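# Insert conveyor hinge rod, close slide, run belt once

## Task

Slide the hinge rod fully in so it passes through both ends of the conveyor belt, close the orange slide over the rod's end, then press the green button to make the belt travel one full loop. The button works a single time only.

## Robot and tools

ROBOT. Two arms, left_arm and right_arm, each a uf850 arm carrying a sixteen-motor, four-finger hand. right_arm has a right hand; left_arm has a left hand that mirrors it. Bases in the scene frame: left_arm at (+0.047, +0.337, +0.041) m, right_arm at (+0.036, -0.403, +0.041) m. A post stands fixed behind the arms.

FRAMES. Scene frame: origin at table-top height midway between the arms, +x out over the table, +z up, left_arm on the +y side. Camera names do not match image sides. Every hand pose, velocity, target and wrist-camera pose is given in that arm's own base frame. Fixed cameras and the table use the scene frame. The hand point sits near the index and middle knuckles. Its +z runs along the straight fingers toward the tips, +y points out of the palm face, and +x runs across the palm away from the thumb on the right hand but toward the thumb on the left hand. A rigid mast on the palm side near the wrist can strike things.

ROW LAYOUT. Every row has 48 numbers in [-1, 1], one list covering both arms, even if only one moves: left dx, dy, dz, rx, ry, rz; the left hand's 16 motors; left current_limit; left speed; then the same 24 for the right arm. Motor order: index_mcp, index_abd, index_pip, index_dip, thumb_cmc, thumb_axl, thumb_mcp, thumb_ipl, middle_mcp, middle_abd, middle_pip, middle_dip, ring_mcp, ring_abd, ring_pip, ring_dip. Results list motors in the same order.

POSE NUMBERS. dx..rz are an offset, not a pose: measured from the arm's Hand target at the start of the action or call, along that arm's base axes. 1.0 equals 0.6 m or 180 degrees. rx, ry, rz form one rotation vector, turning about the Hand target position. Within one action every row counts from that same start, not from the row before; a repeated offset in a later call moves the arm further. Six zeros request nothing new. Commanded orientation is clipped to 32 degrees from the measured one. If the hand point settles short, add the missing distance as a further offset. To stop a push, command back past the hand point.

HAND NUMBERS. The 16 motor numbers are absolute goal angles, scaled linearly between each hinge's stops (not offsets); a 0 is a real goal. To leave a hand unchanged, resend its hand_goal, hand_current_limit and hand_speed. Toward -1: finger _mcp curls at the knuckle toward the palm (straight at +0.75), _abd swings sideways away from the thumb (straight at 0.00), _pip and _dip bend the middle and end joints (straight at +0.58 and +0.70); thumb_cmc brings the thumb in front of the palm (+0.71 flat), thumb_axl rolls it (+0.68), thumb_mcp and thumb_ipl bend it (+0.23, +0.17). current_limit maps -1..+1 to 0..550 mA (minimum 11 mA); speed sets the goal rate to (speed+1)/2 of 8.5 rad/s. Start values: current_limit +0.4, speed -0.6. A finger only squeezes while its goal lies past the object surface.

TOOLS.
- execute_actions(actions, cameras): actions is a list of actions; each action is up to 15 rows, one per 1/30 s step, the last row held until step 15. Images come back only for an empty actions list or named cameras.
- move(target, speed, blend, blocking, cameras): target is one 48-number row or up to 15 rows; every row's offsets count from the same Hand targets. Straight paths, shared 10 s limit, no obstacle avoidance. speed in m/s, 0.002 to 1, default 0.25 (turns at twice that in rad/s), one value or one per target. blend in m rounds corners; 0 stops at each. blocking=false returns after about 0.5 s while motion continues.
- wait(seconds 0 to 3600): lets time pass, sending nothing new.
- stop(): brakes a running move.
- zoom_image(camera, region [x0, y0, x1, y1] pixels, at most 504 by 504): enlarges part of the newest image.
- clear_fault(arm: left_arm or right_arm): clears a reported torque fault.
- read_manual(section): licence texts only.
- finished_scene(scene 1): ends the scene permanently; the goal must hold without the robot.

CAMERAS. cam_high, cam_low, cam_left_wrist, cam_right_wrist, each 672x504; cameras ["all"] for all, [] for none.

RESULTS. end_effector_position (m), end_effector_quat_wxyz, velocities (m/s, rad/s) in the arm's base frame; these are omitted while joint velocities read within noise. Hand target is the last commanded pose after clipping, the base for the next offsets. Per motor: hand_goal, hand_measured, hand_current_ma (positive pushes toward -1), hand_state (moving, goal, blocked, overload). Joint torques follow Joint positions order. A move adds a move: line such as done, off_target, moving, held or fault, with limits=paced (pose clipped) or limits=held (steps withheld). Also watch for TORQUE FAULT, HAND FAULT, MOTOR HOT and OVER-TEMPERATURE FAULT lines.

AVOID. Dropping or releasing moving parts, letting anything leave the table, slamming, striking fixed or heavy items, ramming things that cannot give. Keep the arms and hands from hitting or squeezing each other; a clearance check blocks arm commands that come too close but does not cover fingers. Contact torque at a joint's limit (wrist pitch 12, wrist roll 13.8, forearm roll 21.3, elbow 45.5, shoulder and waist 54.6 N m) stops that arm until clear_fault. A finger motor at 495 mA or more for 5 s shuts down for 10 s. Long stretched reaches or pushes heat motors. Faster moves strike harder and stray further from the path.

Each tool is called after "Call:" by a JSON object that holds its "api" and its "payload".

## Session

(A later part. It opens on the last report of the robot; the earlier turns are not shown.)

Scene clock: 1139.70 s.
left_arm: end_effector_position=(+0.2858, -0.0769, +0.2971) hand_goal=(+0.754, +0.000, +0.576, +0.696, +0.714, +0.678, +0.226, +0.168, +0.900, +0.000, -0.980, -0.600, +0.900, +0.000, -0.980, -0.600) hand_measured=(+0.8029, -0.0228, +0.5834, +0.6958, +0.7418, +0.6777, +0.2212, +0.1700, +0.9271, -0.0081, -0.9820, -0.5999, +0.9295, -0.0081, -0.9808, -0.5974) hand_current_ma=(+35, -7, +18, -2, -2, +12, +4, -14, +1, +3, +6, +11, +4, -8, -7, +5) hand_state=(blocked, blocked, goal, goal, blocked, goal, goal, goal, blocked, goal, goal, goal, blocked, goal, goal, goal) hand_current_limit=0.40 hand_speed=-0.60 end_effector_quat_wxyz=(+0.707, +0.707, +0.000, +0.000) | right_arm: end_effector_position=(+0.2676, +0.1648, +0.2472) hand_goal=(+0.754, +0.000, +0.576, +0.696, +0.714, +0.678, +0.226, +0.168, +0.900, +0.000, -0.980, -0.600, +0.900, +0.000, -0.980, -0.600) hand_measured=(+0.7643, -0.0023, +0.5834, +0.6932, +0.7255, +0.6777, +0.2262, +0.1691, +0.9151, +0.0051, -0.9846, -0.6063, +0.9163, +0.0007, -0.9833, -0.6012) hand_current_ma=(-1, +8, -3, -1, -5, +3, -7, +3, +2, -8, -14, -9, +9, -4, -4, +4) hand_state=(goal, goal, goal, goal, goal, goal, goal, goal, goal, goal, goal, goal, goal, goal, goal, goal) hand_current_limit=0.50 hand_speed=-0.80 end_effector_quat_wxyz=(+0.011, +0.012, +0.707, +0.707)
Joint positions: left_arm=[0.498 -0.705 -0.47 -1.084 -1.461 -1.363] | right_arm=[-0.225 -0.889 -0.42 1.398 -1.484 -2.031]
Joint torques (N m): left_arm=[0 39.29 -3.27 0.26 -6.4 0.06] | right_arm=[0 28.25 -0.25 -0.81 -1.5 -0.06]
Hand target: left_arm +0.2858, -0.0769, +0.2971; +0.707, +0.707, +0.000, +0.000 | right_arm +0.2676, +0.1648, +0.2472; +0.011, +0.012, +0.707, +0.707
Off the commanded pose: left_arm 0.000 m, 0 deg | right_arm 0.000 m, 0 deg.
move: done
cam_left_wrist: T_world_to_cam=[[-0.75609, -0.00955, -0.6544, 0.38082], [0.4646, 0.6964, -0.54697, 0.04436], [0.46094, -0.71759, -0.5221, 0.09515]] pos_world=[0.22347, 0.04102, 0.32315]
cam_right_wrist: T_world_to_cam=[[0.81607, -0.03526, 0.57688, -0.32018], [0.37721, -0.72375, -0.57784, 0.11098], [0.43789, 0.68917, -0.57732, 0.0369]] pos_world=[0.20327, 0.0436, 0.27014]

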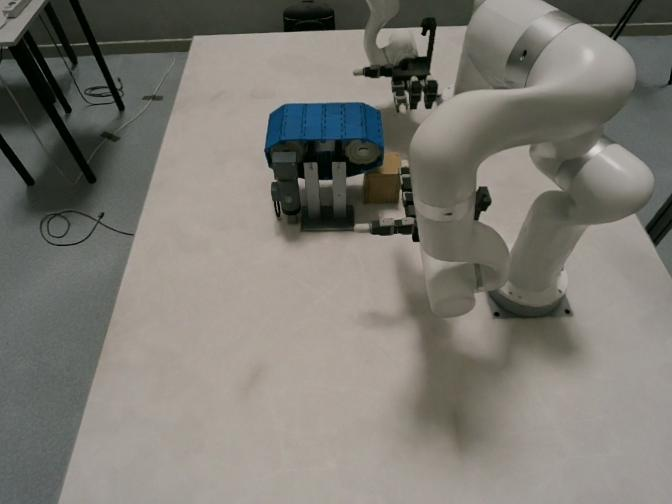

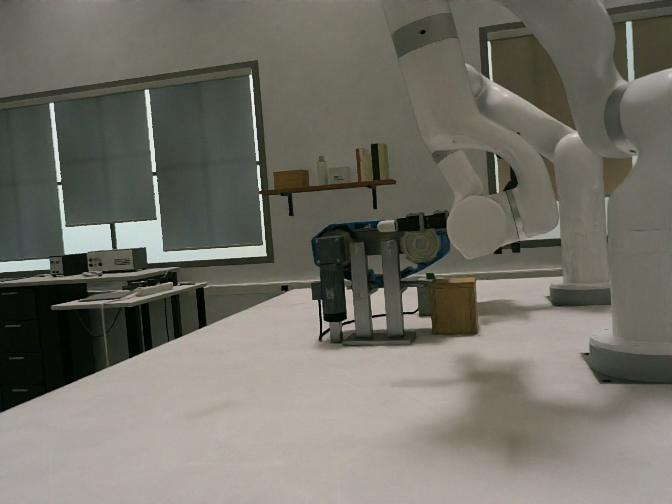

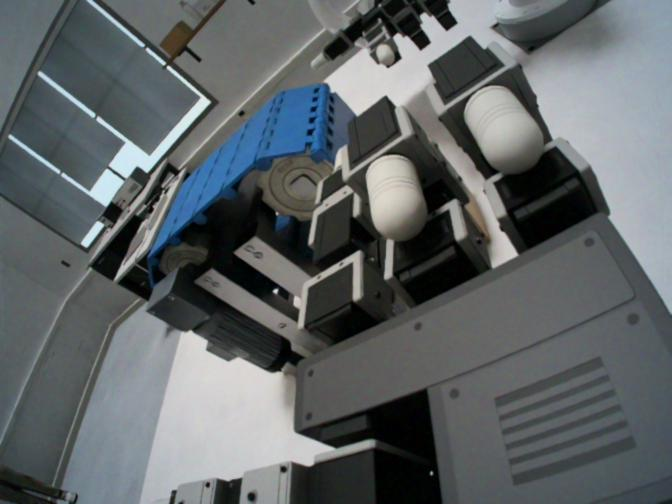

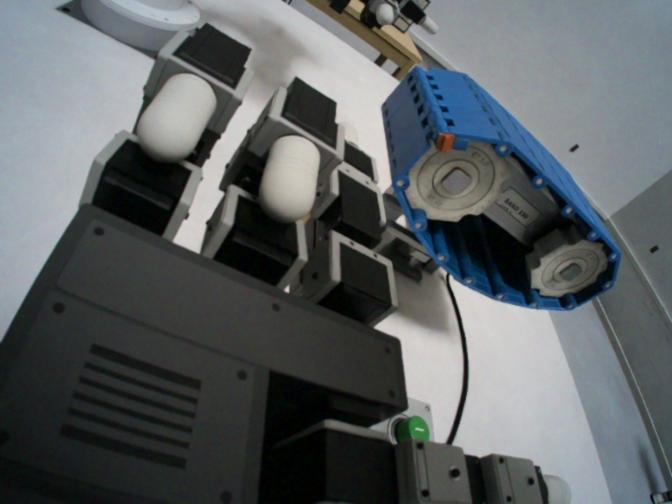

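Call:
{"api": "move", "payload": {"target": [[-0.04,0.08,0.06,0,0,0,0.754,0,0.576,0.696,0.714,0.678,0.226,0.168,0.9,0,-0.98,-0.6,0.9,0,-0.98,-0.6,0.4,-0.6,0.1937,-0.289,0.1863,-0.189,-0.628,0.552,0.754,0,0.576,0.696,0.714,0.678,0.226,0.168,0.9,0,-0.98,-0.6,0.9,0,-0.98,-0.6,0.5,-0.8],[-0.08,0.13,0.1,0,0,0,0.754,0,0.576,0.696,0.714,0.678,0.226,0.168,0.9,0,-0.98,-0.6,0.9,0,-0.98,-0.6,0.4,-0.6,0.299,-0.1705,0.0247,0.0216,0.706,-0.7064,0.754,0,0.576,0.696,0.714,0.678,0.226,0.168,0.9,0,-0.98,-0.6,0.9,0,-0.98,-0.6,0.5,-0.8]], "cameras": ["all"], "speed": 0.25}}

Call:
{"api": "zoom_image", "payload": {"camera": "cam_high", "region": [240, 90, 420, 240]}}

Scene clock: 1194.10 s.
left_arm: end_effector_position=(+0.2378, +0.0011, +0.3571) hand_goal=(+0.754, +0.000, +0.576, +0.696, +0.714, +0.678, +0.226, +0.168, +0.900, +0.000, -0.980, -0.600, +0.900, +0.000, -0.980, -0.600) hand_measured=(+0.8029, -0.0228, +0.5834, +0.6958, +0.7418, +0.6777, +0.2212, +0.1691, +0.9271, -0.0081, -0.9820, -0.5999, +0.9295, -0.0081, -0.9820, -0.5961) hand_current_ma=(+16, -5, +1, -4, +0, +22, +10, +14, -4, +2, +11, +15, -2, -12, -2, +4) hand_state=(blocked, blocked, goal, goal, blocked, goal, goal, goal, blocked, goal, goal, goal, blocked, goal, goal, goal) hand_current_limit=0.40 hand_speed=-0.60 end_effector_quat_wxyz=(+0.707, +0.707, +0.000, +0.000) | right_arm: end_effector_position=(+0.4470, +0.0624, +0.2620) hand_goal=(+0.754, +0.000, +0.576, +0.696, +0.714, +0.678, +0.226, +0.168, +0.900, +0.000, -0.980, -0.600, +0.900, +0.000, -0.980, -0.600) hand_measured=(+0.7486, -0.0066, +0.5705, +0.6920, +0.7117, +0.6767, +0.2222, +0.1681, +0.8970, -0.0052, -0.9743, -0.6050, +0.8946, -0.0081, -0.9743, -0.6025) hand_current_ma=(+0, +4, -1, +11, -6, -3, -4, -8, +6, -2, -9, -13, -11, -8, -6, +3) hand_state=(goal, goal, goal, goal, goal, goal, goal, goal, goal, goal, goal, goal, goal, goal, goal, goal) hand_current_limit=0.50 hand_speed=-0.80 end_effector_quat_wxyz=(+0.000, +1.000, -0.015, +0.001)
Joint positions: left_arm=[0.798 -0.498 -0.434 -0.773 -1.526 -1.525] | right_arm=[0.302 -0.313 -0.951 -0.002 -0.637 -2.809]
Joint torques (N m): left_arm=[0 23.21 -6.33 0.04 -6.37 0.06] | right_arm=[0 29.72 -18.63 0.45 -0.09 -1.61]
Hand target: left_arm +0.2378, +0.0011, +0.3571; +0.707, +0.707, +0.000, +0.000 | right_arm +0.4470, +0.0625, +0.2620; +0.000, +1.000, -0.015, +0.001
Off the commanded pose: left_arm 0.000 m, 0 deg | right_arm 0.000 m, 0 deg.
move: done
cam_left_wrist: T_world_to_cam=[[-0.75609, -0.00955, -0.6544, 0.38454], [0.4646, 0.6964, -0.54697, 0.04516], [0.46094, -0.71759, -0.5221, 0.20458]] pos_world=[0.17547, 0.11902, 0.38315]
cam_right_wrist: T_world_to_cam=[[-0.83286, -0.55343, 0.00848, 0.43959], [-0.3842, 0.58908, 0.7109, -0.10151], [-0.39842, 0.58882, -0.70324, 0.45047]] pos_world=[0.50659, 0.03783, 0.38523]

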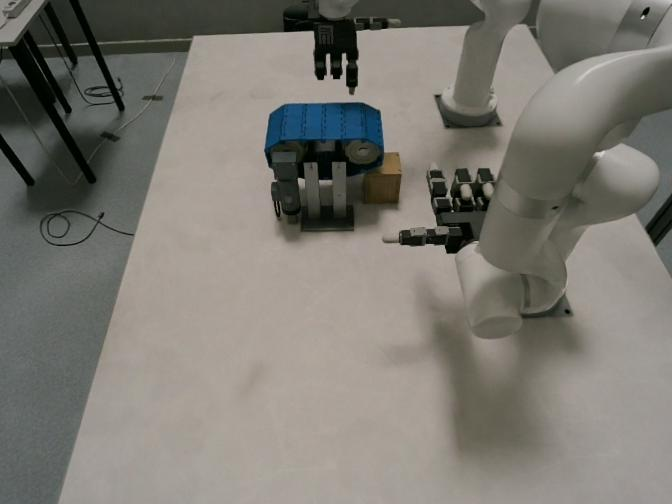

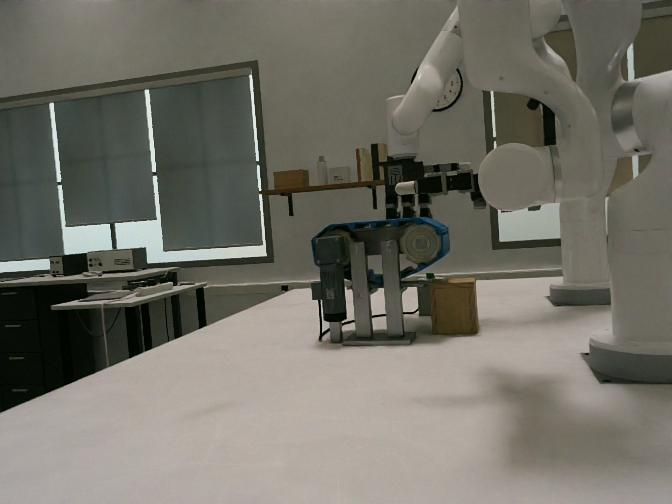

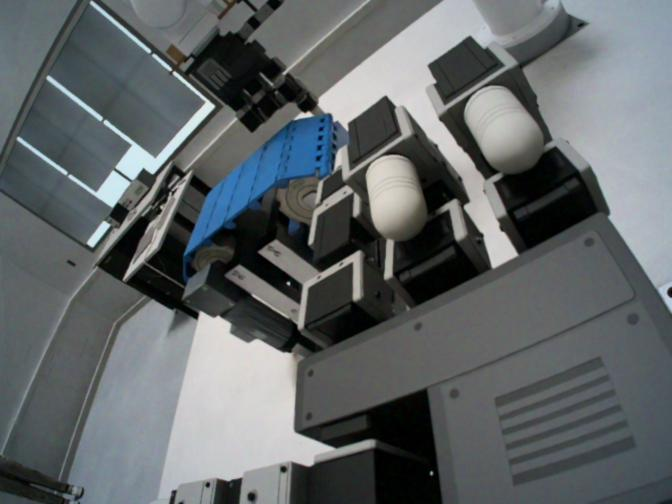

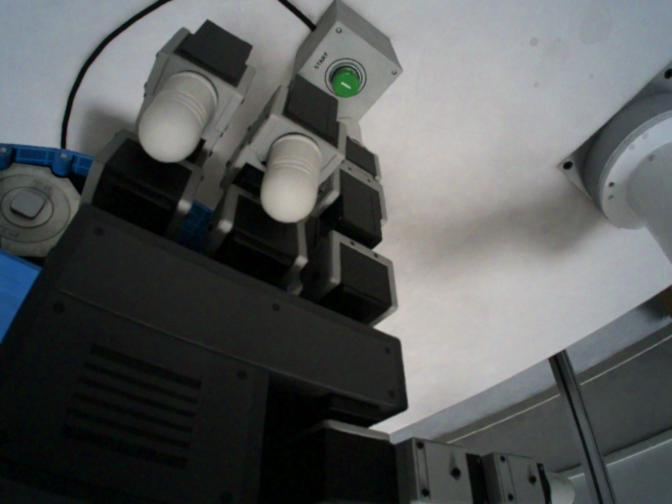

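Scaled by 2.800 from the camera's image (finer frame: 960x720).

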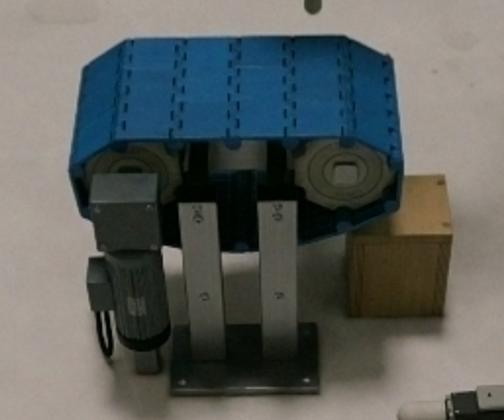

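Call:
{"api": "move", "payload": {"target": [0,0,0,0,0,0,0.754,0,0.576,0.696,0.714,0.678,0.226,0.168,0.9,0,-0.98,-0.6,0.9,0,-0.98,-0.6,0.4,-0.6,0.005,-0.0183,-0.07,0,0,0,0.754,0,0.576,0.696,0.714,0.678,0.226,0.168,0.9,0,-0.98,-0.6,0.9,0,-0.98,-0.6,0.6,-0.8], "cameras": ["cam_right_wrist","cam_low","cam_high"], "speed": 0.06}}

Call:
{"api": "zoom_image", "payload": {"camera": "cam_right_wrist", "region": [290, 60, 420, 190]}}

Call:
{"api": "zoom_image", "payload": {"camera": "cam_low", "region": [380, 230, 480, 330]}}

Scene clock: 1222.23 s.
left_arm: end_effector_position=(+0.2378, +0.0011, +0.3571) hand_goal=(+0.754, +0.000, +0.576, +0.696, +0.714, +0.678, +0.226, +0.168, +0.900, +0.000, -0.980, -0.600, +0.900, +0.000, -0.980, -0.600) hand_measured=(+0.8017, -0.0242, +0.5834, +0.6958, +0.7418, +0.6777, +0.2212, +0.1691, +0.9259, -0.0081, -0.9820, -0.5999, +0.9295, -0.0081, -0.9808, -0.5961) hand_current_ma=(+30, -4, +0, -6, +6, +9, +1, +7, +6, +9, +9, +5, +4, -19, -6, +6) hand_state=(blocked, blocked, goal, goal, blocked, goal, goal, goal, blocked, goal, goal, goal, blocked, goal, goal, goal) hand_current_limit=0.40 hand_speed=-0.60 end_effector_quat_wxyz=(+0.707, +0.707, +0.000, +0.000) | right_arm: end_effector_position=(+0.4500, +0.0515, +0.2200) hand_goal=(+0.754, +0.000, +0.576, +0.696, +0.714, +0.678, +0.226, +0.168, +0.900, +0.000, -0.980, -0.600, +0.900, +0.000, -0.980, -0.600) hand_measured=(+0.7486, -0.0052, +0.5705, +0.6920, +0.7117, +0.6777, +0.2222, +0.1672, +0.8970, -0.0052, -0.9743, -0.6050, +0.8958, -0.0066, -0.9731, -0.6012) hand_current_ma=(-7, -7, +11, +4, -12, +6, -7, +0, -2, -8, -2, -9, -1, +1, +4, +6) hand_state=(goal, goal, goal, goal, goal, goal, goal, goal, goal, goal, goal, goal, goal, goal, goal, goal) hand_current_limit=0.60 hand_speed=-0.80 end_effector_quat_wxyz=(+0.000, +1.000, -0.015, +0.001)
Joint positions: left_arm=[0.799 -0.498 -0.434 -0.773 -1.526 -1.525] | right_arm=[0.279 -0.38 -0.926 -0.002 -0.545 -2.832]
Joint torques (N m): left_arm=[0 23.21 -6.33 0.04 -1.65 0.06] | right_arm=[0 19.17 -17.67 0.39 -0.08 -1.42]
Hand target: left_arm +0.2378, +0.0011, +0.3571; +0.707, +0.707, +0.000, +0.000 | right_arm +0.4500, +0.0515, +0.2200; +0.000, +1.000, -0.015, +0.001
Off the commanded pose: left_arm 0.000 m, 0 deg | right_arm 0.000 m, 0 deg.
move: done
cam_right_wrist: T_world_to_cam=[[-0.83275, -0.55359, 0.00856, 0.43628], [-0.3843, 0.58908, 0.71084, -0.06395], [-0.39856, 0.58866, -0.7033, 0.4287]] pos_world=[0.50959, 0.02683, 0.34323]
Images, in order (width x height): cam_high 672x504, cam_low 672x504, cam_right_wrist 672x504.

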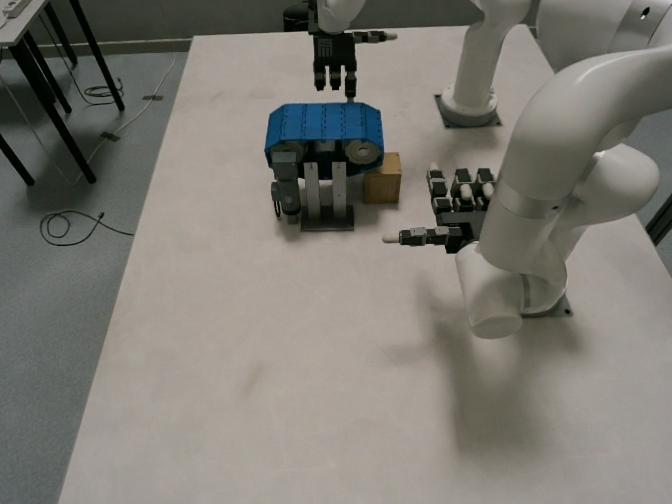

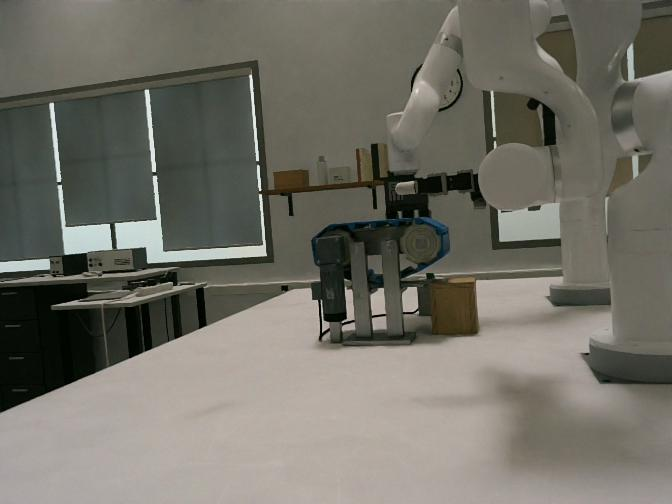

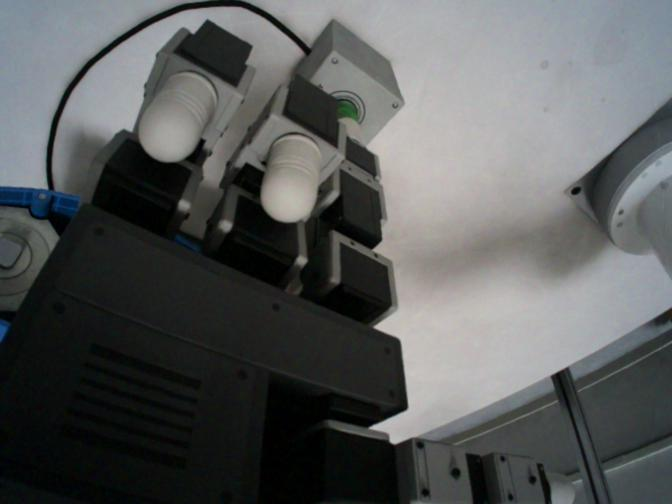

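Scaled by 3.877 from the camera's image (finer frame: 960x720).

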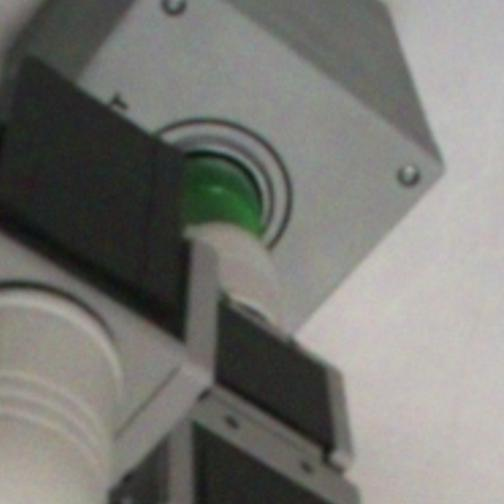

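Scaled by 5.040 from the camera's image (finer frame: 960x720).

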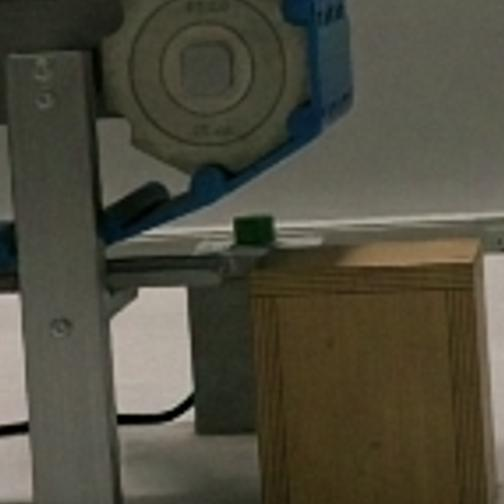

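Call:
{"api": "zoom_image", "payload": {"camera": "cam_right_wrist", "region": [310, 80, 390, 160]}}

Scaled by 6.300 from the camera's image (finer frame: 960x720).

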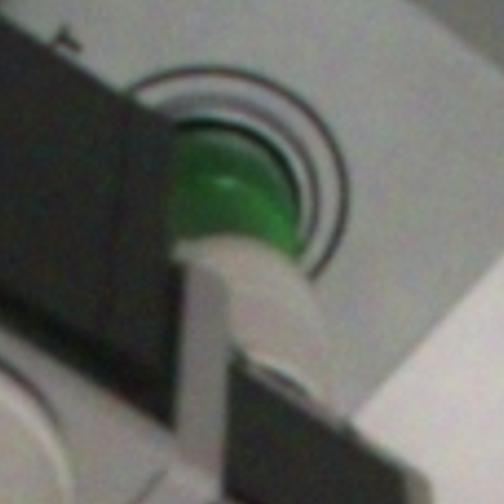

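Call:
{"api": "move", "payload": {"target": [0,0,0,0,0,0,0.754,0,0.576,0.696,0.714,0.678,0.226,0.168,0.9,0,-0.98,-0.6,0.9,0,-0.98,-0.6,0.4,-0.6,-0.0033,0.0033,-0.032,0,0,0,0.754,0,0.576,0.696,0.714,0.678,0.226,0.168,0.9,0,-0.98,-0.6,0.9,0,-0.98,-0.6,0.6,-0.8], "cameras": ["cam_right_wrist","cam_low"], "speed": 0.04}}

Call:
{"api": "zoom_image", "payload": {"camera": "cam_right_wrist", "region": [310, 80, 390, 160]}}

Call:
{"api": "zoom_image", "payload": {"camera": "cam_low", "region": [400, 240, 460, 300]}}

Scene clock: 1261.73 s.
left_arm: end_effector_position=(+0.2378, +0.0011, +0.3571) hand_goal=(+0.754, +0.000, +0.576, +0.696, +0.714, +0.678, +0.226, +0.168, +0.900, +0.000, -0.980, -0.600, +0.900, +0.000, -0.980, -0.600) hand_measured=(+0.8017, -0.0228, +0.5834, +0.6958, +0.7418, +0.6777, +0.2212, +0.1700, +0.9271, -0.0081, -0.9820, -0.6012, +0.9295, -0.0081, -0.9820, -0.5961) hand_current_ma=(+19, +6, -6, -5, +11, +14, +15, +12, +7, +14, -2, +12, +12, +2, -17, -1) hand_state=(blocked, blocked, goal, goal, blocked, goal, goal, goal, blocked, goal, goal, goal, blocked, goal, goal, goal) hand_current_limit=0.40 hand_speed=-0.60 end_effector_quat_wxyz=(+0.707, +0.707, +0.000, +0.000) | right_arm: end_effector_position=(+0.4480, +0.0535, +0.2008) hand_goal=(+0.754, +0.000, +0.576, +0.696, +0.714, +0.678, +0.226, +0.168, +0.900, +0.000, -0.980, -0.600, +0.900, +0.000, -0.980, -0.600) hand_measured=(+0.7486, -0.0052, +0.5705, +0.6920, +0.7117, +0.6777, +0.2222, +0.1672, +0.8970, -0.0052, -0.9743, -0.6050, +0.8958, -0.0081, -0.9731, -0.6025) hand_current_ma=(-9, +11, +8, -7, -6, +6, -14, -4, +7, +2, -5, -4, +3, -10, +0, +5) hand_state=(goal, goal, goal, goal, goal, goal, goal, goal, goal, goal, goal, goal, goal, goal, goal, goal) hand_current_limit=0.60 hand_speed=-0.80 end_effector_quat_wxyz=(+0.000, +1.000, -0.015, +0.001)
Joint positions: left_arm=[0.799 -0.498 -0.434 -0.773 -1.526 -1.525] | right_arm=[0.284 -0.411 -0.914 -0.002 -0.502 -2.827]
Joint torques (N m): left_arm=[0 23.21 -6.33 0.04 -1.65 0.06] | right_arm=[0 20.3 -17.18 0.36 -0.08 0]
Hand target: left_arm +0.2378, +0.0011, +0.3571; +0.707, +0.707, +0.000, +0.000 | right_arm +0.4480, +0.0535, +0.2008; +0.000, +1.000, -0.015, +0.001
Off the commanded pose: left_arm 0.000 m, 0 deg | right_arm 0.000 m, 0 deg.
move: done
cam_right_wrist: T_world_to_cam=[[-0.8328, -0.55351, 0.00846, 0.43594], [-0.38429, 0.58907, 0.71086, -0.05226], [-0.39845, 0.58875, -0.70329, 0.41316]] pos_world=[0.50759, 0.02883, 0.32403]
Images, in order (width x height): cam_low 672x504, cam_right_wrist 672x504.

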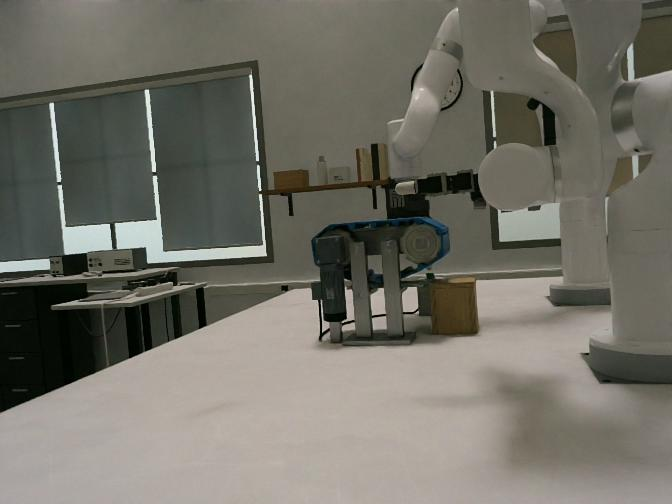

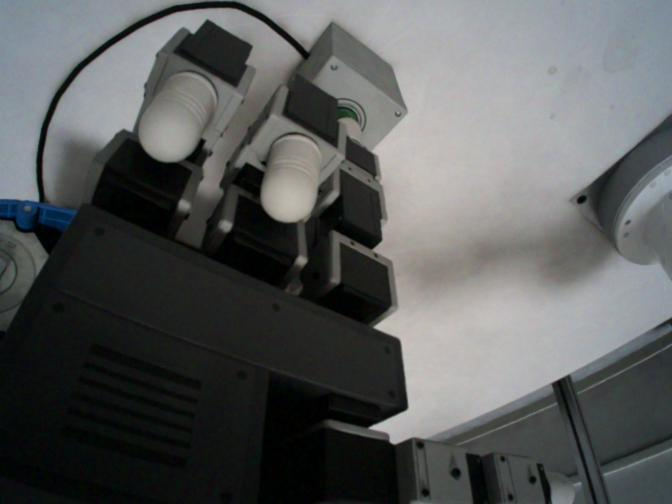

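Scaled by 6.300 from the camera's image (finer frame: 960x720).

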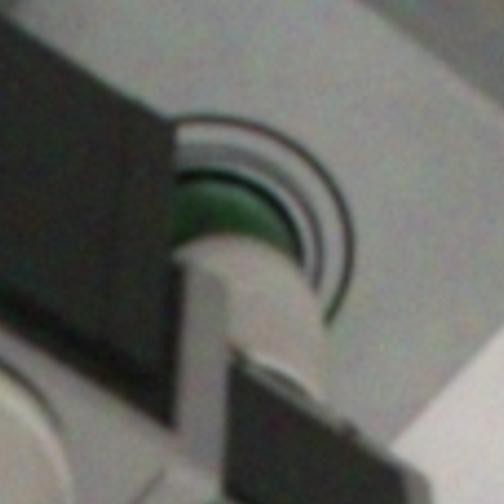

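Scaled by 8.400 from the camera's image (finer frame: 960x720).

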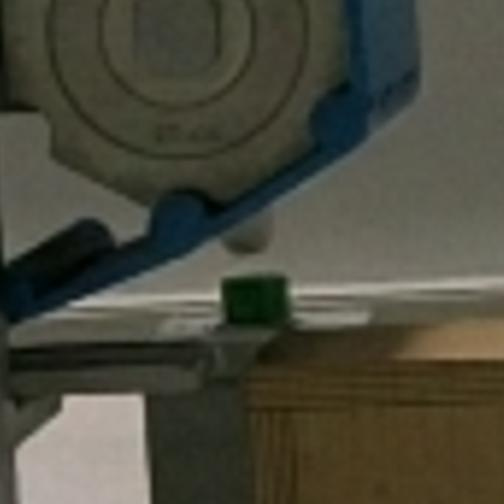

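Call:
{"api": "move", "payload": {"target": [[0,0,0,0,0,0,0.754,0,0.576,0.696,0.714,0.678,0.226,0.168,0.9,0,-0.98,-0.6,0.9,0,-0.98,-0.6,0.4,-0.6,-0.005,0.0017,-0.006,0,0,0,0.754,0,0.576,0.696,0.714,0.678,0.226,0.168,0.9,0,-0.98,-0.6,0.9,0,-0.98,-0.6,0.7,-0.8],[0,0,0,0,0,0,0.754,0,0.576,0.696,0.714,0.678,0.226,0.168,0.9,0,-0.98,-0.6,0.9,0,-0.98,-0.6,0.4,-0.6,-0.005,0.0017,-0.0183,0,0,0,0.754,0,0.576,0.696,0.714,0.678,0.226,0.168,0.9,0,-0.98,-0.6,0.9,0,-0.98,-0.6,0.7,-0.8]], "cameras": ["cam_right_wrist","cam_low","cam_high"], "speed": 0.02}}

Call:
{"api": "zoom_image", "payload": {"camera": "cam_low", "region": [400, 240, 460, 300]}}

Scene clock: 1275.40 s.
left_arm: end_effector_position=(+0.2378, +0.0011, +0.3571) hand_goal=(+0.754, +0.000, +0.576, +0.696, +0.714, +0.678, +0.226, +0.168, +0.900, +0.000, -0.980, -0.600, +0.900, +0.000, -0.980, -0.600) hand_measured=(+0.8017, -0.0228, +0.5834, +0.6958, +0.7418, +0.6767, +0.2212, +0.1691, +0.9271, -0.0081, -0.9820, -0.5999, +0.9295, -0.0066, -0.9808, -0.5974) hand_current_ma=(+29, +2, +5, -11, +7, +7, +8, -4, -5, -6, +9, +16, +4, -12, +3, +6) hand_state=(blocked, blocked, goal, goal, blocked, goal, goal, goal, blocked, goal, goal, goal, blocked, goal, goal, goal) hand_current_limit=0.40 hand_speed=-0.60 end_effector_quat_wxyz=(+0.707, +0.707, +0.000, +0.000) | right_arm: end_effector_position=(+0.4450, +0.0545, +0.1898) hand_goal=(+0.754, +0.000, +0.576, +0.696, +0.714, +0.678, +0.226, +0.168, +0.900, +0.000, -0.980, -0.600, +0.900, +0.000, -0.980, -0.600) hand_measured=(+0.7486, -0.0052, +0.5705, +0.6932, +0.7117, +0.6767, +0.2222, +0.1672, +0.8982, -0.0052, -0.9743, -0.6050, +0.8958, -0.0066, -0.9731, -0.6012) hand_current_ma=(-11, +6, +7, -2, -12, +1, -7, -8, +2, +1, -5, +0, -2, -10, +2, +5) hand_state=(goal, goal, goal, goal, goal, goal, goal, goal, goal, goal, goal, goal, goal, goal, goal, goal) hand_current_limit=0.70 hand_speed=-0.80 end_effector_quat_wxyz=(+0.000, +1.000, -0.015, +0.001)
Joint positions: left_arm=[0.799 -0.498 -0.434 -0.773 -1.526 -1.525] | right_arm=[0.287 -0.426 -0.903 -0.002 -0.477 -2.823]
Joint torques (N m): left_arm=[0 23.21 -6.33 0.04 -1.65 0.06] | right_arm=[0 20.82 -16.86 0.35 -0.08 1.53]
Hand target: left_arm +0.2378, +0.0011, +0.3571; +0.707, +0.707, +0.000, +0.000 | right_arm +0.4450, +0.0545, +0.1898; +0.000, +1.000, -0.015, +0.001
Off the commanded pose: left_arm 0.000 m, 0 deg | right_arm 0.000 m, 0 deg.
move: done
cam_right_wrist: T_world_to_cam=[[-0.8328, -0.55351, 0.00846, 0.43409], [-0.38429, 0.58907, 0.71086, -0.04618], [-0.39845, 0.58875, -0.70329, 0.40364]] pos_world=[0.50459, 0.02983, 0.31303]
Images, in order (width x height): cam_high 672x504, cam_low 672x504, cam_right_wrist 672x504.

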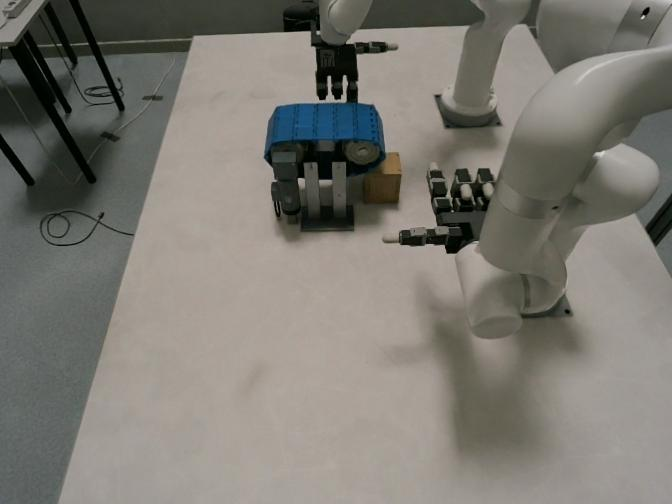

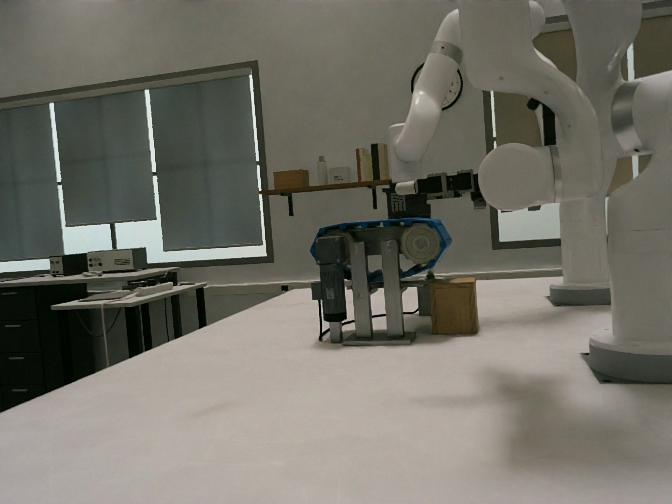

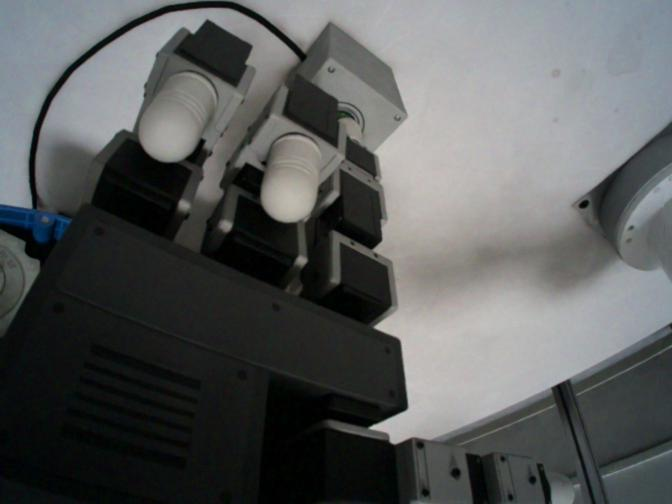

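Scaled by 8.400 from the camera's image (finer frame: 960x720).

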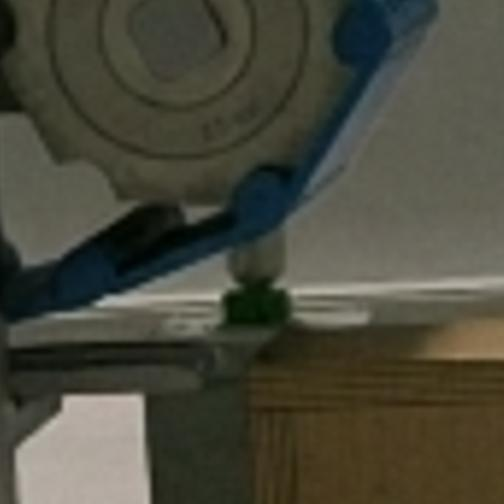

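Call:
{"api": "move", "payload": {"target": [0,0,0,0,0,0,0.754,0,0.576,0.696,0.714,0.678,0.226,0.168,0.9,0,-0.98,-0.6,0.9,0,-0.98,-0.6,0.4,-0.6,0,0,0.08,0,0,0,0.754,0,0.576,0.696,0.714,0.678,0.226,0.168,0.9,0,-0.98,-0.6,0.9,0,-0.98,-0.6,0.5,-0.8], "cameras": ["cam_low","cam_high"], "speed": 0.05}}

Call:
{"api": "zoom_image", "payload": {"camera": "cam_low", "region": [300, 200, 470, 320]}}

Scene clock: 1287.50 s.
left_arm: end_effector_position=(+0.2378, +0.0011, +0.3571) hand_goal=(+0.754, +0.000, +0.576, +0.696, +0.714, +0.678, +0.226, +0.168, +0.900, +0.000, -0.980, -0.600, +0.900, +0.000, -0.980, -0.600) hand_measured=(+0.8029, -0.0228, +0.5834, +0.6958, +0.7418, +0.6767, +0.2212, +0.1691, +0.9271, -0.0081, -0.9820, -0.6012, +0.9283, -0.0081, -0.9820, -0.5961) hand_current_ma=(+26, -5, -4, +3, +10, +8, +17, +2, +2, -4, +8, +9, +13, -7, +9, +17) hand_state=(blocked, blocked, goal, goal, blocked, goal, goal, goal, blocked, goal, goal, goal, blocked, goal, goal, goal) hand_current_limit=0.40 hand_speed=-0.60 end_effector_quat_wxyz=(+0.707, +0.707, +0.000, +0.000) | right_arm: end_effector_position=(+0.4450, +0.0545, +0.2378) hand_goal=(+0.754, +0.000, +0.576, +0.696, +0.714, +0.678, +0.226, +0.168, +0.900, +0.000, -0.980, -0.600, +0.900, +0.000, -0.980, -0.600) hand_measured=(+0.7474, +0.0065, +0.5705, +0.6920, +0.7117, +0.6767, +0.2222, +0.1672, +0.8970, -0.0052, -0.9743, -0.6050, +0.8958, -0.0066, -0.9743, -0.6025) hand_current_ma=(-10, -2, +12, -10, -13, +13, -15, -12, +4, -2, -11, +3, -7, -2, +4, -2) hand_state=(goal, goal, goal, goal, goal, goal, goal, goal, goal, goal, goal, goal, goal, goal, goal, goal) hand_current_limit=0.50 hand_speed=-0.80 end_effector_quat_wxyz=(+0.000, +1.000, -0.015, +0.001)
Joint positions: left_arm=[0.799 -0.498 -0.434 -0.773 -1.526 -1.525] | right_arm=[0.287 -0.342 -0.923 -0.002 -0.58 -2.823]
Joint torques (N m): left_arm=[0 23.21 -6.33 0.04 -1.65 0.06] | right_arm=[0 30.16 -18.08 0.41 -5.71 -1.39]
Hand target: left_arm +0.2378, +0.0011, +0.3571; +0.707, +0.707, +0.000, +0.000 | right_arm +0.4450, +0.0545, +0.2378; +0.000, +1.000, -0.015, +0.001
Off the commanded pose: left_arm 0.000 m, 0 deg | right_arm 0.000 m, 0 deg.
move: done
Images, in order (width x height): cam_high 672x504, cam_low 672x504.

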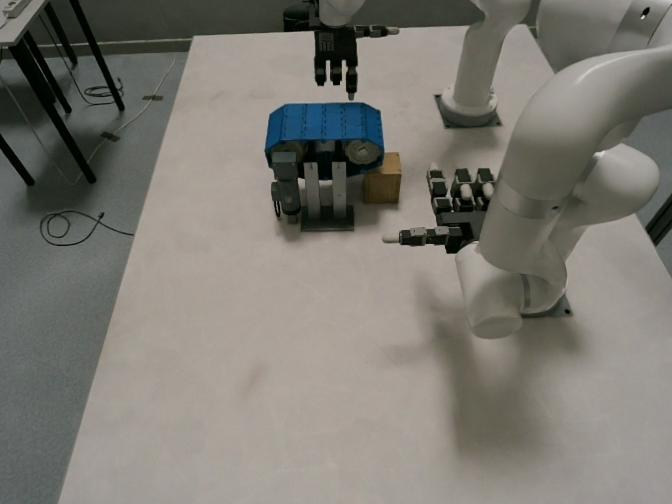

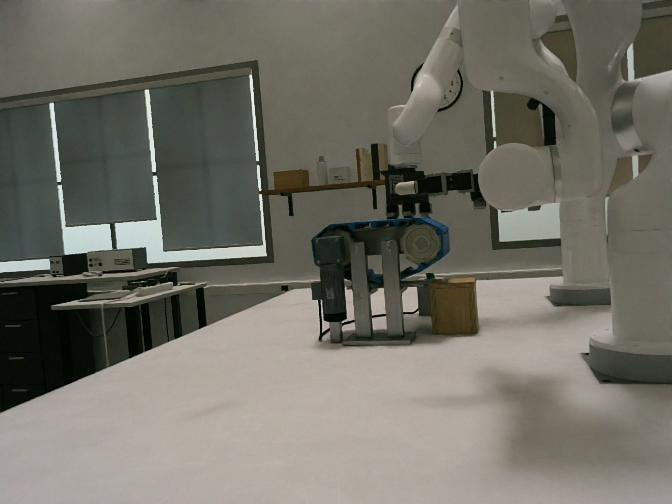

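Scaled by 2.965 from the camera's image (finer frame: 960x720).

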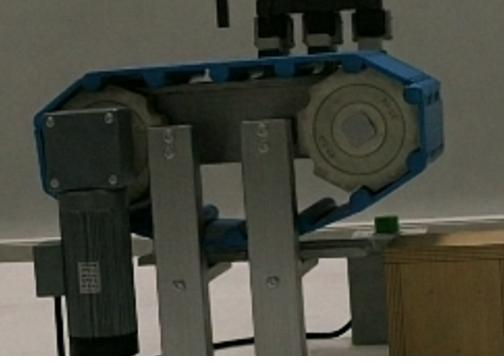

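Call:
{"api": "wait", "payload": {"seconds": 5, "cameras": ["cam_low","cam_left_wrist","cam_right_wrist"]}}

Call:
{"api": "zoom_image", "payload": {"camera": "cam_low", "region": [300, 200, 470, 320]}}

Call:
{"api": "zoom_image", "payload": {"camera": "cam_left_wrist", "region": [160, 90, 360, 290]}}

Scene clock: 1297.70 s.
left_arm: end_effector_position=(+0.2378, +0.0011, +0.3571) hand_goal=(+0.754, +0.000, +0.576, +0.696, +0.714, +0.678, +0.226, +0.168, +0.900, +0.000, -0.980, -0.600, +0.900, +0.000, -0.980, -0.600) hand_measured=(+0.8029, -0.0228, +0.5834, +0.6958, +0.7418, +0.6777, +0.2212, +0.1700, +0.9259, -0.0081, -0.9820, -0.5999, +0.9295, -0.0081, -0.9820, -0.5974) hand_current_ma=(+20, +2, -14, -3, +13, +14, -4, +6, +7, +6, +8, +11, -4, -7, -10, +11) hand_state=(blocked, blocked, goal, goal, blocked, goal, goal, goal, blocked, goal, goal, goal, blocked, goal, goal, goal) hand_current_limit=0.40 hand_speed=-0.60 end_effector_quat_wxyz=(+0.707, +0.707, +0.000, +0.000) | right_arm: end_effector_position=(+0.4450, +0.0545, +0.2378) hand_goal=(+0.754, +0.000, +0.576, +0.696, +0.714, +0.678, +0.226, +0.168, +0.900, +0.000, -0.980, -0.600, +0.900, +0.000, -0.980, -0.600) hand_measured=(+0.7474, +0.0065, +0.5705, +0.6920, +0.7129, +0.6777, +0.2222, +0.1672, +0.8970, -0.0066, -0.9743, -0.6050, +0.8958, -0.0066, -0.9743, -0.6025) hand_current_ma=(-4, +5, +10, -9, -11, +6, -6, -17, +0, +3, -11, -16, +0, -13, +1, -2) hand_state=(goal, goal, goal, goal, goal, goal, goal, goal, goal, goal, goal, goal, goal, goal, goal, goal) hand_current_limit=0.50 hand_speed=-0.80 end_effector_quat_wxyz=(+0.000, +1.000, -0.015, +0.001)
Joint positions: left_arm=[0.799 -0.498 -0.434 -0.773 -1.526 -1.525] | right_arm=[0.287 -0.342 -0.923 -0.002 -0.58 -2.823]
Joint torques (N m): left_arm=[0 23.21 -6.33 0.04 -1.65 0.06] | right_arm=[0 30.15 -18.08 0.41 -0.07 0]
Hand target: left_arm +0.2378, +0.0011, +0.3571; +0.707, +0.707, +0.000, +0.000 | right_arm +0.4450, +0.0545, +0.2378; +0.000, +1.000, -0.015, +0.001
Off the commanded pose: left_arm 0.000 m, 0 deg | right_arm 0.000 m, 0 deg.
wait: 5.00 s; at rest from the start
cam_left_wrist: T_world_to_cam=[[-0.75609, -0.00955, -0.6544, 0.38454], [0.4646, 0.6964, -0.54697, 0.04509], [0.46094, -0.71759, -0.5221, 0.20465]] pos_world=[0.17547, 0.11912, 0.38315]
cam_right_wrist: T_world_to_cam=[[-0.8328, -0.55351, 0.00846, 0.43368], [-0.38429, 0.58907, 0.71086, -0.08031], [-0.39845, 0.58875, -0.70329, 0.43739]] pos_world=[0.50459, 0.02983, 0.36103]

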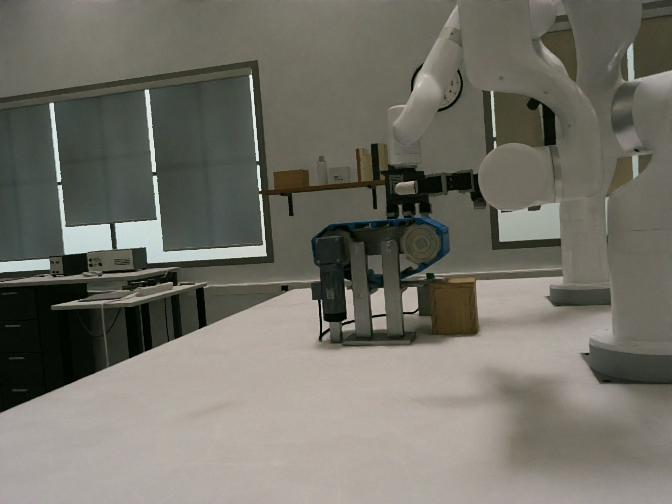

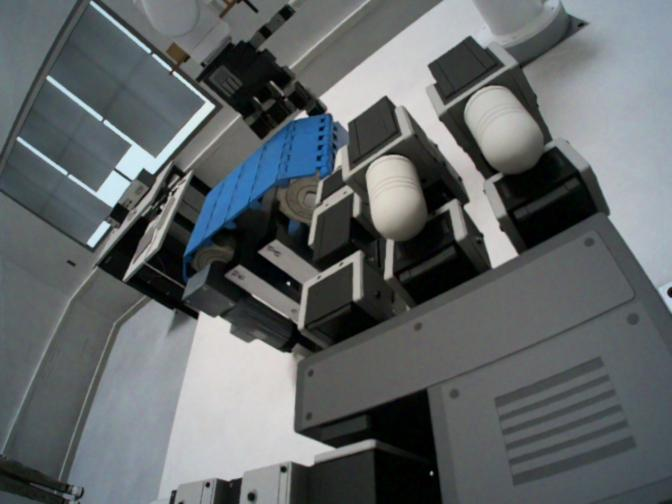

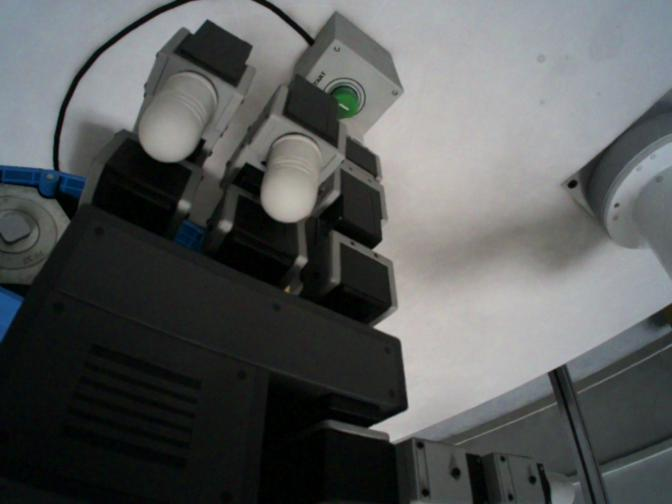

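Scaled by 2.965 from the camera's image (finer frame: 960x720).

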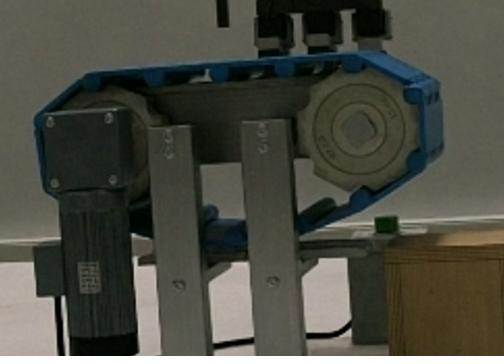

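Scaled by 2.520 from the camera's image (finer frame: 960x720).

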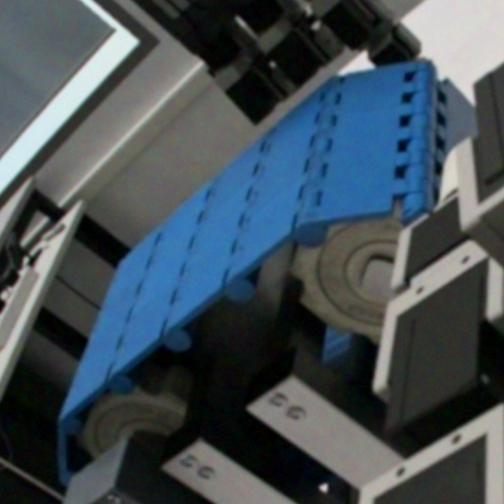

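Call:
{"api": "move", "payload": {"target": [0,0,0,0,0,0,0.754,0,0.576,0.696,0.714,0.678,0.226,0.168,0.9,0,-0.98,-0.6,0.9,0,-0.98,-0.6,0.4,-0.6,0.057,-0.0767,0.045,0,0,-0.195,0.754,0,0.576,0.696,0.714,0.678,0.226,0.168,0.9,0,-0.98,-0.6,0.9,0,-0.98,-0.6,0.5,-0.8], "cameras": ["cam_low","cam_right_wrist"], "speed": 0.15}}

Call:
{"api": "zoom_image", "payload": {"camera": "cam_right_wrist", "region": [380, 230, 520, 400]}}

Call:
{"api": "zoom_image", "payload": {"camera": "cam_low", "region": [380, 200, 480, 300]}}

Scene clock: 1324.83 s.
left_arm: end_effector_position=(+0.2378, +0.0011, +0.3571) hand_goal=(+0.754, +0.000, +0.576, +0.696, +0.714, +0.678, +0.226, +0.168, +0.900, +0.000, -0.980, -0.600, +0.900, +0.000, -0.980, -0.600) hand_measured=(+0.8029, -0.0228, +0.5834, +0.6958, +0.7418, +0.6777, +0.2212, +0.1691, +0.9271, -0.0081, -0.9820, -0.5999, +0.9295, -0.0081, -0.9808, -0.5974) hand_current_ma=(+24, -8, -8, -6, -20, +1, +6, +5, +1, +1, -2, -3, +1, -16, -12, +5) hand_state=(blocked, blocked, goal, goal, blocked, goal, goal, goal, blocked, goal, goal, goal, blocked, goal, goal, goal) hand_current_limit=0.40 hand_speed=-0.60 end_effector_quat_wxyz=(+0.707, +0.707, +0.000, +0.000) | right_arm: end_effector_position=(+0.4792, +0.0085, +0.2648) hand_goal=(+0.754, +0.000, +0.576, +0.696, +0.714, +0.678, +0.226, +0.168, +0.900, +0.000, -0.980, -0.600, +0.900, +0.000, -0.980, -0.600) hand_measured=(+0.7462, +0.0065, +0.5705, +0.6920, +0.7117, +0.6777, +0.2212, +0.1672, +0.8970, -0.0066, -0.9743, -0.6050, +0.8970, -0.0081, -0.9731, -0.6038) hand_current_ma=(-9, +7, -4, -7, -13, +4, -17, -1, +7, -9, -8, -8, -6, -3, -5, +4) hand_state=(goal, goal, goal, goal, goal, goal, goal, goal, goal, goal, goal, goal, goal, goal, goal, goal) hand_current_limit=0.50 hand_speed=-0.80 end_effector_quat_wxyz=(+0.001, +0.949, -0.316, +0.000)
Joint positions: left_arm=[0.799 -0.498 -0.434 -0.773 -1.526 -1.525] | right_arm=[0.115 -0.436 -1.127 -0.002 -0.69 -2.383]
Joint torques (N m): left_arm=[0 23.21 -6.33 0.04 -1.65 0.06] | right_arm=[0 34.34 -19.12 0.5 -0.08 1.74]
Hand target: left_arm +0.2378, +0.0011, +0.3571; +0.707, +0.707, +0.000, +0.000 | right_arm +0.4792, +0.0085, +0.2648; +0.001, +0.949, -0.316, +0.001
Off the commanded pose: left_arm 0.000 m, 0 deg | right_arm 0.000 m, 0 deg.
move: done
cam_right_wrist: T_world_to_cam=[[-0.99963, 0.02586, 0.00846, 0.5115], [0.0242, 0.70291, 0.71087, -0.25595], [0.01244, 0.71081, -0.70328, 0.29918]] pos_world=[0.51378, -0.04598, 0.38803]

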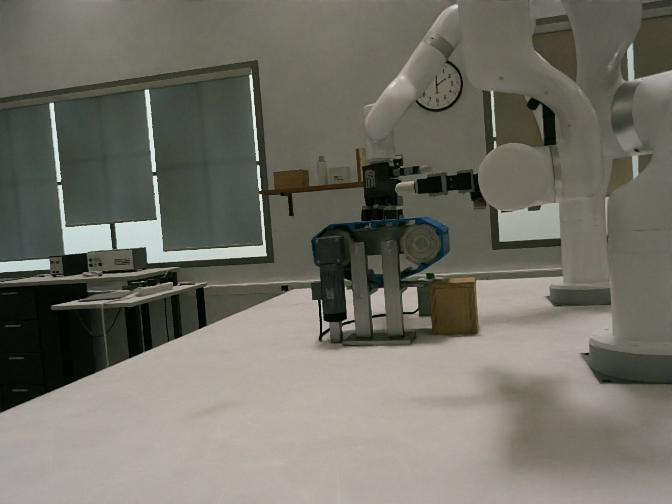

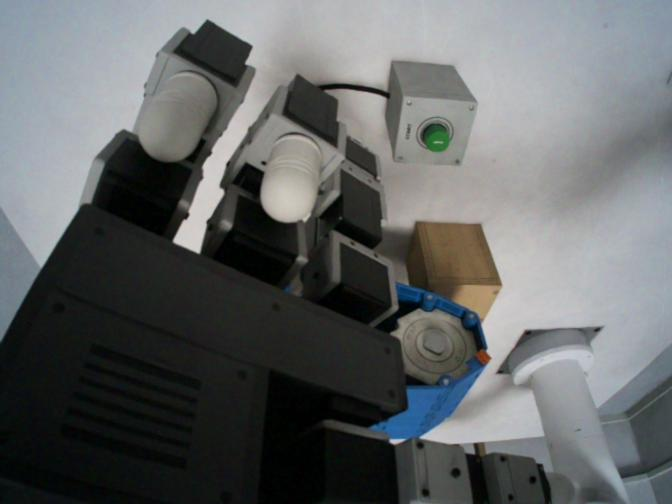

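Scaled by 2.965 from the camera's image (finer frame: 960x720).

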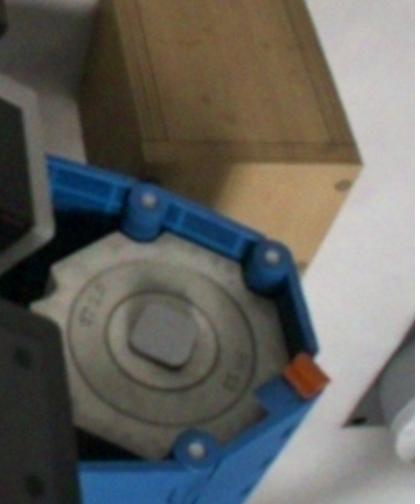

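Scaled by 5.040 from the camera's image (finer frame: 960x720).

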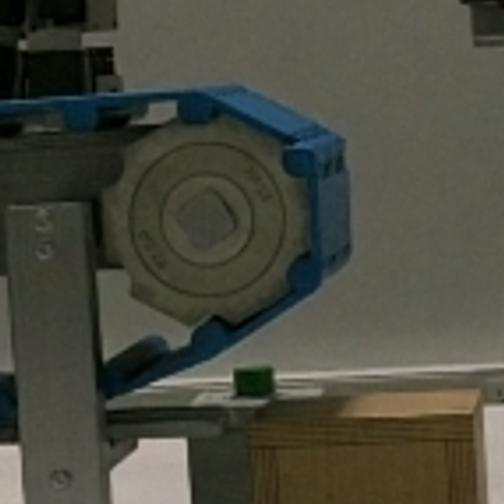

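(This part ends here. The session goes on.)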